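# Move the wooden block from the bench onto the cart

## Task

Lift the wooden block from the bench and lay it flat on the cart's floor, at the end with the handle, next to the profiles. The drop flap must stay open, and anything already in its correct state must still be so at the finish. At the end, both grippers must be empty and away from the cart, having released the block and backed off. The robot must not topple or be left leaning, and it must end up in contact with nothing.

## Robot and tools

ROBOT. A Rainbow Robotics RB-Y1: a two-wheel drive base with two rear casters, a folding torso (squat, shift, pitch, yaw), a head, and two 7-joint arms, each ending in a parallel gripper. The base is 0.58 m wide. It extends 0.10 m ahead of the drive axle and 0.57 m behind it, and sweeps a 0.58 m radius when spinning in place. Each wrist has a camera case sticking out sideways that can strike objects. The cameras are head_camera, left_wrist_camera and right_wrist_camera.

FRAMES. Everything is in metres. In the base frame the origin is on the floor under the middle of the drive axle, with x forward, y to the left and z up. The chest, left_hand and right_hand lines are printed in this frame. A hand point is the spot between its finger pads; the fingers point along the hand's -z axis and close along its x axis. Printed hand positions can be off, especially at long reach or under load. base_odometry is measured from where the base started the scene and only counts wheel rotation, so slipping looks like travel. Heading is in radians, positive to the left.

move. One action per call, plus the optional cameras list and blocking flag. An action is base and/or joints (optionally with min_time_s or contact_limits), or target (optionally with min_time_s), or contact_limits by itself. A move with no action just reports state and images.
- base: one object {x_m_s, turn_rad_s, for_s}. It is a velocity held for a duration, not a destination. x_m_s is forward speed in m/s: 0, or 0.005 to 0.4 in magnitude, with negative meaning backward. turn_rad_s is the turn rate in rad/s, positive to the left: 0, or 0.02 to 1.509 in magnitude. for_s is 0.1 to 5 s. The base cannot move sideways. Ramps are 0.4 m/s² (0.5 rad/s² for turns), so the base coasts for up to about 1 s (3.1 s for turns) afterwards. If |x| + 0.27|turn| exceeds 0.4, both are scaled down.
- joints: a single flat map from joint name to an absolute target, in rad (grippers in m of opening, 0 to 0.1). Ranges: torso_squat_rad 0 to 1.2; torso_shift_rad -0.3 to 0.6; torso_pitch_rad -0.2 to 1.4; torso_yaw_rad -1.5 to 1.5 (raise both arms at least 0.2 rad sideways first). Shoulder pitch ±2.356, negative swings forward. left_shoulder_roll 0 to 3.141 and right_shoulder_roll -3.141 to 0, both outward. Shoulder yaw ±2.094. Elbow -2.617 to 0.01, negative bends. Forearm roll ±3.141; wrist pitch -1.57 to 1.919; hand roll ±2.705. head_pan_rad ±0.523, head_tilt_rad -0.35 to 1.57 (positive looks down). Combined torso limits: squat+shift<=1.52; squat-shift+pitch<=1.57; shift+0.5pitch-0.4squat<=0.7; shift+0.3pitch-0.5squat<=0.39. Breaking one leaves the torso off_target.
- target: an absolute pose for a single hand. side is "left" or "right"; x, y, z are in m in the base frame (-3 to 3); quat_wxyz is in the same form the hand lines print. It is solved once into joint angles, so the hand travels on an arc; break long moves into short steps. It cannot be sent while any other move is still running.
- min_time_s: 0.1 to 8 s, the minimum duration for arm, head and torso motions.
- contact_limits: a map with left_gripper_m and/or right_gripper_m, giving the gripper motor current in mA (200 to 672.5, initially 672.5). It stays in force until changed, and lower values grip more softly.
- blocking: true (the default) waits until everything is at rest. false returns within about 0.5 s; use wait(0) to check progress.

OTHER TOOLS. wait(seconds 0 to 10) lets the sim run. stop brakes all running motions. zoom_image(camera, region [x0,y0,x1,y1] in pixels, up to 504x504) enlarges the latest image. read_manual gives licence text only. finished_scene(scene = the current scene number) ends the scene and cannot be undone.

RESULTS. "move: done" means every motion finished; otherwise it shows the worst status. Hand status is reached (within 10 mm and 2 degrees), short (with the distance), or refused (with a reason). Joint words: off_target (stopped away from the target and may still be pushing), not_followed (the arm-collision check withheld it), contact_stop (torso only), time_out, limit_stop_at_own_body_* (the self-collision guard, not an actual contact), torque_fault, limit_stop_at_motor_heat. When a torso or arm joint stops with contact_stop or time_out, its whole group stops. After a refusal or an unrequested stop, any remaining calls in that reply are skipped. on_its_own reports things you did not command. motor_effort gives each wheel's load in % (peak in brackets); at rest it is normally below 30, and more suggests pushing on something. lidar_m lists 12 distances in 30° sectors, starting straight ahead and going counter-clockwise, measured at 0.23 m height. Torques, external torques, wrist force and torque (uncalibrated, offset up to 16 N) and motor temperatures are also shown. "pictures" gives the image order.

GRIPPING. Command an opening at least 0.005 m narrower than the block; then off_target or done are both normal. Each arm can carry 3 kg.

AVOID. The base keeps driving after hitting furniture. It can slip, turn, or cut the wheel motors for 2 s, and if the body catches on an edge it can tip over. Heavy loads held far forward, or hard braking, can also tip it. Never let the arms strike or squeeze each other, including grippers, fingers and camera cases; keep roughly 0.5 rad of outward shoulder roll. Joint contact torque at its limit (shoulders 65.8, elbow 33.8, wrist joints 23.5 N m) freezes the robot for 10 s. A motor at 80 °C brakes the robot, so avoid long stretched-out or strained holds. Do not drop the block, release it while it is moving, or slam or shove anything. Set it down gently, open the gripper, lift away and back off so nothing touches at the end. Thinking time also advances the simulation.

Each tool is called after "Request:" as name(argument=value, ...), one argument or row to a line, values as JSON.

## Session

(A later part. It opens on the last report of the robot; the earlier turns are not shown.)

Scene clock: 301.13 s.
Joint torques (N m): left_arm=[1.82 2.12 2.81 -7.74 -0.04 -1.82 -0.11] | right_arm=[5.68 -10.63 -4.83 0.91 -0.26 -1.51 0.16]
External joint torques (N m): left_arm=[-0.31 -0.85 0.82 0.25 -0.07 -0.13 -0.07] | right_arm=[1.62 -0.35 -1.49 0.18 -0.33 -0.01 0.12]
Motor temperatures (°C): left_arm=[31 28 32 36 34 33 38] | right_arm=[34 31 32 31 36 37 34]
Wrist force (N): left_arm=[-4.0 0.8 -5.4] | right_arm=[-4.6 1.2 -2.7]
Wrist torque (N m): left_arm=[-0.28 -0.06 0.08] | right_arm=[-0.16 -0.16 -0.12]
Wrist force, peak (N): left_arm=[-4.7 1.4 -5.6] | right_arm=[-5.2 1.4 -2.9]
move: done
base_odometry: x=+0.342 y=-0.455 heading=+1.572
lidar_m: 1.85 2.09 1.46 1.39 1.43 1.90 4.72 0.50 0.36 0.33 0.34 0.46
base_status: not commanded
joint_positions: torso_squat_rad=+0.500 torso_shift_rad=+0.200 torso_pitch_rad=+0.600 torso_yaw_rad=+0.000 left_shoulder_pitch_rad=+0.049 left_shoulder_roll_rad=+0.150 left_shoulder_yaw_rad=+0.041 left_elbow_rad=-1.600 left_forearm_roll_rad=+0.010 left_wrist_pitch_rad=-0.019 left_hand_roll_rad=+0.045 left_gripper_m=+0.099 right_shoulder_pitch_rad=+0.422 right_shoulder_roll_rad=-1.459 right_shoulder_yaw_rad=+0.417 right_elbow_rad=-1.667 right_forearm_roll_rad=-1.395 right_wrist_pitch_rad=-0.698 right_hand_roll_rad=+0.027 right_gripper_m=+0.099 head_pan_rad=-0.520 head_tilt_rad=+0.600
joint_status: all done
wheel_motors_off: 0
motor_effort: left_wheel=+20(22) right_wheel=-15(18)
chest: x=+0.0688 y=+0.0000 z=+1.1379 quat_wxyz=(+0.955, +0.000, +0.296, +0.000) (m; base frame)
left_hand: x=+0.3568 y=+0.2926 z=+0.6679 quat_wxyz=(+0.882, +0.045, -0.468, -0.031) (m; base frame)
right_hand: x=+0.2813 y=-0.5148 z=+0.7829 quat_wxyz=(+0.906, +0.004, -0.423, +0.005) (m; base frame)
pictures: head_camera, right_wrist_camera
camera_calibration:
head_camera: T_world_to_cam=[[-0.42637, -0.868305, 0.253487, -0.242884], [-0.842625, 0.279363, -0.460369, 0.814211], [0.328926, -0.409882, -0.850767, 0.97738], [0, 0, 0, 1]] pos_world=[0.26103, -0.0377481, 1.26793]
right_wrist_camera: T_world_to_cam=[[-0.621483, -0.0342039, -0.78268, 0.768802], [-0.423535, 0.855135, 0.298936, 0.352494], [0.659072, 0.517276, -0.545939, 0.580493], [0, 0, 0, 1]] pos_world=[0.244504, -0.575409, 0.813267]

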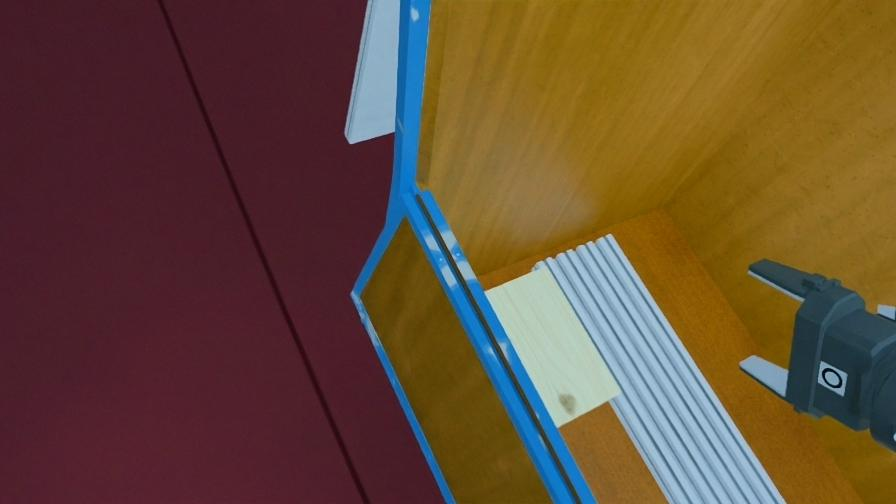

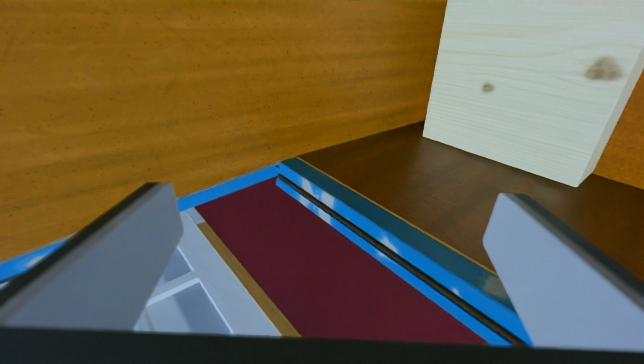

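Request:
move(
  target={"side":"right","x":0.28,"y":-0.50,"z":0.95,"quat_wxyz":[0.7071,0,-0.7071,0]},
  min_time_s=2,
  cameras=[],
)

Request:
move(
  target={"side":"right","x":0.30,"y":-0.20,"z":0.95,"quat_wxyz":[0.7071,0,-0.7071,0]},
  min_time_s=2,
  cameras=["head_camera"],
)

Scene clock: 305.27 s.
Joint torques (N m): left_arm=[1.59 2.03 3.03 -7.76 -0.03 -1.85 -0.08] | right_arm=[8.88 -3.61 -5.4 -0.15 0.21 -2.02 0.36]
External joint torques (N m): left_arm=[-0.53 -0.94 1.04 0.24 -0.06 -0.16 -0.03] | right_arm=[2.3 2.3 -2.02 -0.22 0.1 -0.12 0.31]
Motor temperatures (°C): left_arm=[31 28 32 36 34 33 38] | right_arm=[34 31 32 31 36 37 34]
Wrist force (N): left_arm=[-4.7 1.0 -4.4] | right_arm=[-6.4 0.9 1.0]
Wrist torque (N m): left_arm=[-0.27 -0.15 0.17] | right_arm=[-0.19 -0.29 -0.11]
Wrist force, peak (N): left_arm=[-4.4 0.7 -5.6] | right_arm=[-6.7 1.1 1.1]
move: done
base_odometry: x=+0.342 y=-0.455 heading=+1.572
lidar_m: 1.87 2.10 1.47 1.39 1.44 1.92 4.71 0.49 0.35 0.33 0.34 0.46
base_status: not commanded
joint_positions: torso_squat_rad=+0.500 torso_shift_rad=+0.200 torso_pitch_rad=+0.600 torso_yaw_rad=+0.000 left_shoulder_pitch_rad=+0.049 left_shoulder_roll_rad=+0.150 left_shoulder_yaw_rad=+0.041 left_elbow_rad=-1.600 left_forearm_roll_rad=+0.010 left_wrist_pitch_rad=-0.019 left_hand_roll_rad=+0.045 left_gripper_m=+0.099 right_shoulder_pitch_rad=+0.704 right_shoulder_roll_rad=-1.340 right_shoulder_yaw_rad=+0.216 right_elbow_rad=-1.776 right_forearm_roll_rad=-1.232 right_wrist_pitch_rad=-1.413 right_hand_roll_rad=+0.039 right_gripper_m=+0.099 head_pan_rad=-0.520 head_tilt_rad=+0.600
joint_status: all done
wheel_motors_off: 0
motor_effort: left_wheel=+21(22) right_wheel=-17(18)
chest: x=+0.0688 y=+0.0000 z=+1.1379 quat_wxyz=(+0.955, +0.000, +0.296, +0.000) (m; base frame)
left_hand: x=+0.3568 y=+0.2926 z=+0.6679 quat_wxyz=(+0.882, +0.045, -0.468, -0.031) (m; base frame)
right_hand: x=+0.2803 y=-0.4998 z=+0.9495 quat_wxyz=(+0.707, +0.001, -0.708, +0.000) (m; base frame)
right_hand_status: reached (checked arc, planned for 2.0 s): 1 mm and 0.1 deg off.
pictures: none
No camera images: "cameras" was empty.

Scene clock: 307.60 s.
Joint torques (N m): left_arm=[1.64 2.26 3.11 -7.54 -0.05 -1.85 -0.08] | right_arm=[5.3 -2.39 0.82 -9.25 1.7 -0.93 0.16]
External joint torques (N m): left_arm=[-0.49 -0.7 1.12 0.46 -0.09 -0.16 -0.03] | right_arm=[-1.09 1.37 0.83 -1.06 0.22 -0.09 0.11]
Motor temperatures (°C): left_arm=[31 28 32 36 34 33 38] | right_arm=[34 31 32 31 36 37 34]
Wrist force (N): left_arm=[-4.3 1.0 -5.2] | right_arm=[-6.2 1.0 1.1]
Wrist torque (N m): left_arm=[-0.32 -0.07 0.14] | right_arm=[-0.19 -0.29 -0.12]
Wrist force, peak (N): left_arm=[-4.8 0.7 -5.4] | right_arm=[-6.9 1.6 1.1]
move: done
base_odometry: x=+0.342 y=-0.455 heading=+1.572
lidar_m: 1.86 2.08 1.47 1.39 1.43 1.90 4.71 0.49 0.36 0.32 0.34 0.47
base_status: not commanded
joint_positions: torso_squat_rad=+0.500 torso_shift_rad=+0.200 torso_pitch_rad=+0.600 torso_yaw_rad=+0.000 left_shoulder_pitch_rad=+0.049 left_shoulder_roll_rad=+0.150 left_shoulder_yaw_rad=+0.041 left_elbow_rad=-1.600 left_forearm_roll_rad=+0.010 left_wrist_pitch_rad=-0.019 left_hand_roll_rad=+0.045 left_gripper_m=+0.099 right_shoulder_pitch_rad=+0.376 right_shoulder_roll_rad=-0.714 right_shoulder_yaw_rad=+0.701 right_elbow_rad=-2.371 right_forearm_roll_rad=-1.098 right_wrist_pitch_rad=-0.948 right_hand_roll_rad=+1.113 right_gripper_m=+0.099 head_pan_rad=-0.520 head_tilt_rad=+0.600
joint_status: all done
wheel_motors_off: 0
motor_effort: left_wheel=+20(22) right_wheel=-16(17)
chest: x=+0.0688 y=+0.0000 z=+1.1379 quat_wxyz=(+0.955, +0.000, +0.296, +0.000) (m; base frame)
left_hand: x=+0.3568 y=+0.2926 z=+0.6679 quat_wxyz=(+0.882, +0.045, -0.468, -0.031) (m; base frame)
right_hand: x=+0.2996 y=-0.1996 z=+0.9501 quat_wxyz=(+0.708, +0.001, -0.706, +0.001) (m; base frame)
right_hand_status: reached (checked arc, planned for 2.0 s): 1 mm and 0.2 deg off.
pictures: head_camera
camera_calibration:
head_camera: T_world_to_cam=[[-0.42639, -0.868298, 0.253476, -0.242865], [-0.842615, 0.279384, -0.460375, 0.814216], [0.328926, -0.409882, -0.850767, 0.97738], [0, 0, 0, 1]] pos_world=[0.26103, -0.037748, 1.26793]

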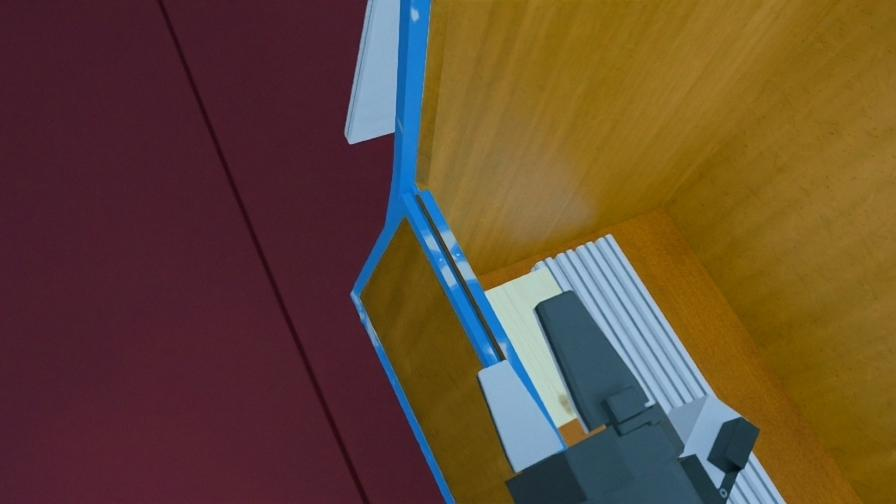

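Request:
move(
  joints={"torso_squat_rad":0.4,"torso_shift_rad":0.0,"torso_pitch_rad":0.0},
  cameras=[],
)

Request:
finished_scene(
  scene=1,
)

Scene clock: 311.60 s.
Joint torques (N m): left_arm=[-9.66 2.28 2.39 -10.35 0 -2.1 -0.06] | right_arm=[-2.72 -3.31 -2.34 -10.12 1.39 -0.84 0.25]
External joint torques (N m): left_arm=[1.04 -1.21 0.5 0.26 -0.04 -0.13 0] | right_arm=[-0.51 1.34 1.04 -1.19 0.07 -0.2 0.21]
Motor temperatures (°C): left_arm=[31 28 32 36 34 33 38] | right_arm=[34 31 32 31 36 37 34]
Wrist force (N): left_arm=[-6.3 0.3 -1.9] | right_arm=[-5.2 0.5 4.9]
Wrist torque (N m): left_arm=[-0.19 -0.22 0.16] | right_arm=[-0.15 -0.25 -0.08]
Wrist force, peak (N): left_arm=[-5.1 1.4 -5.5] | right_arm=[-5.9 0.8 4.8]
move: done
base_odometry: x=+0.342 y=-0.455 heading=+1.572
lidar_m: 1.85 2.08 1.47 1.39 1.42 1.92 4.73 0.50 0.35 0.33 0.34 0.46
base_status: not commanded
joint_positions: torso_squat_rad=+0.400 torso_shift_rad=+0.000 torso_pitch_rad=+0.000 torso_yaw_rad=+0.000 left_shoulder_pitch_rad=+0.049 left_shoulder_roll_rad=+0.150 left_shoulder_yaw_rad=+0.041 left_elbow_rad=-1.600 left_forearm_roll_rad=+0.010 left_wrist_pitch_rad=-0.019 left_hand_roll_rad=+0.045 left_gripper_m=+0.099 right_shoulder_pitch_rad=+0.376 right_shoulder_roll_rad=-0.714 right_shoulder_yaw_rad=+0.701 right_elbow_rad=-2.371 right_forearm_roll_rad=-1.098 right_wrist_pitch_rad=-0.948 right_hand_roll_rad=+1.113 right_gripper_m=+0.099 head_pan_rad=-0.520 head_tilt_rad=+0.600
joint_status: all done
wheel_motors_off: 0
motor_effort: left_wheel=+24(25) right_wheel=-17(20)
chest: x=-0.2281 y=+0.0001 z=+1.2347 quat_wxyz=(+1.000, +0.000, +0.000, +0.000) (m; base frame)
left_hand: x=+0.2751 y=+0.2927 z=+1.0095 quat_wxyz=(+0.704, +0.052, -0.708, -0.017) (m; base frame)
right_hand: x=+0.0685 y=-0.1996 z=+1.2101 quat_wxyz=(+0.468, +0.001, -0.884, +0.001) (m; base frame)
pictures: none
No camera images: "cameras" was empty.

The scene is finished: the task was done.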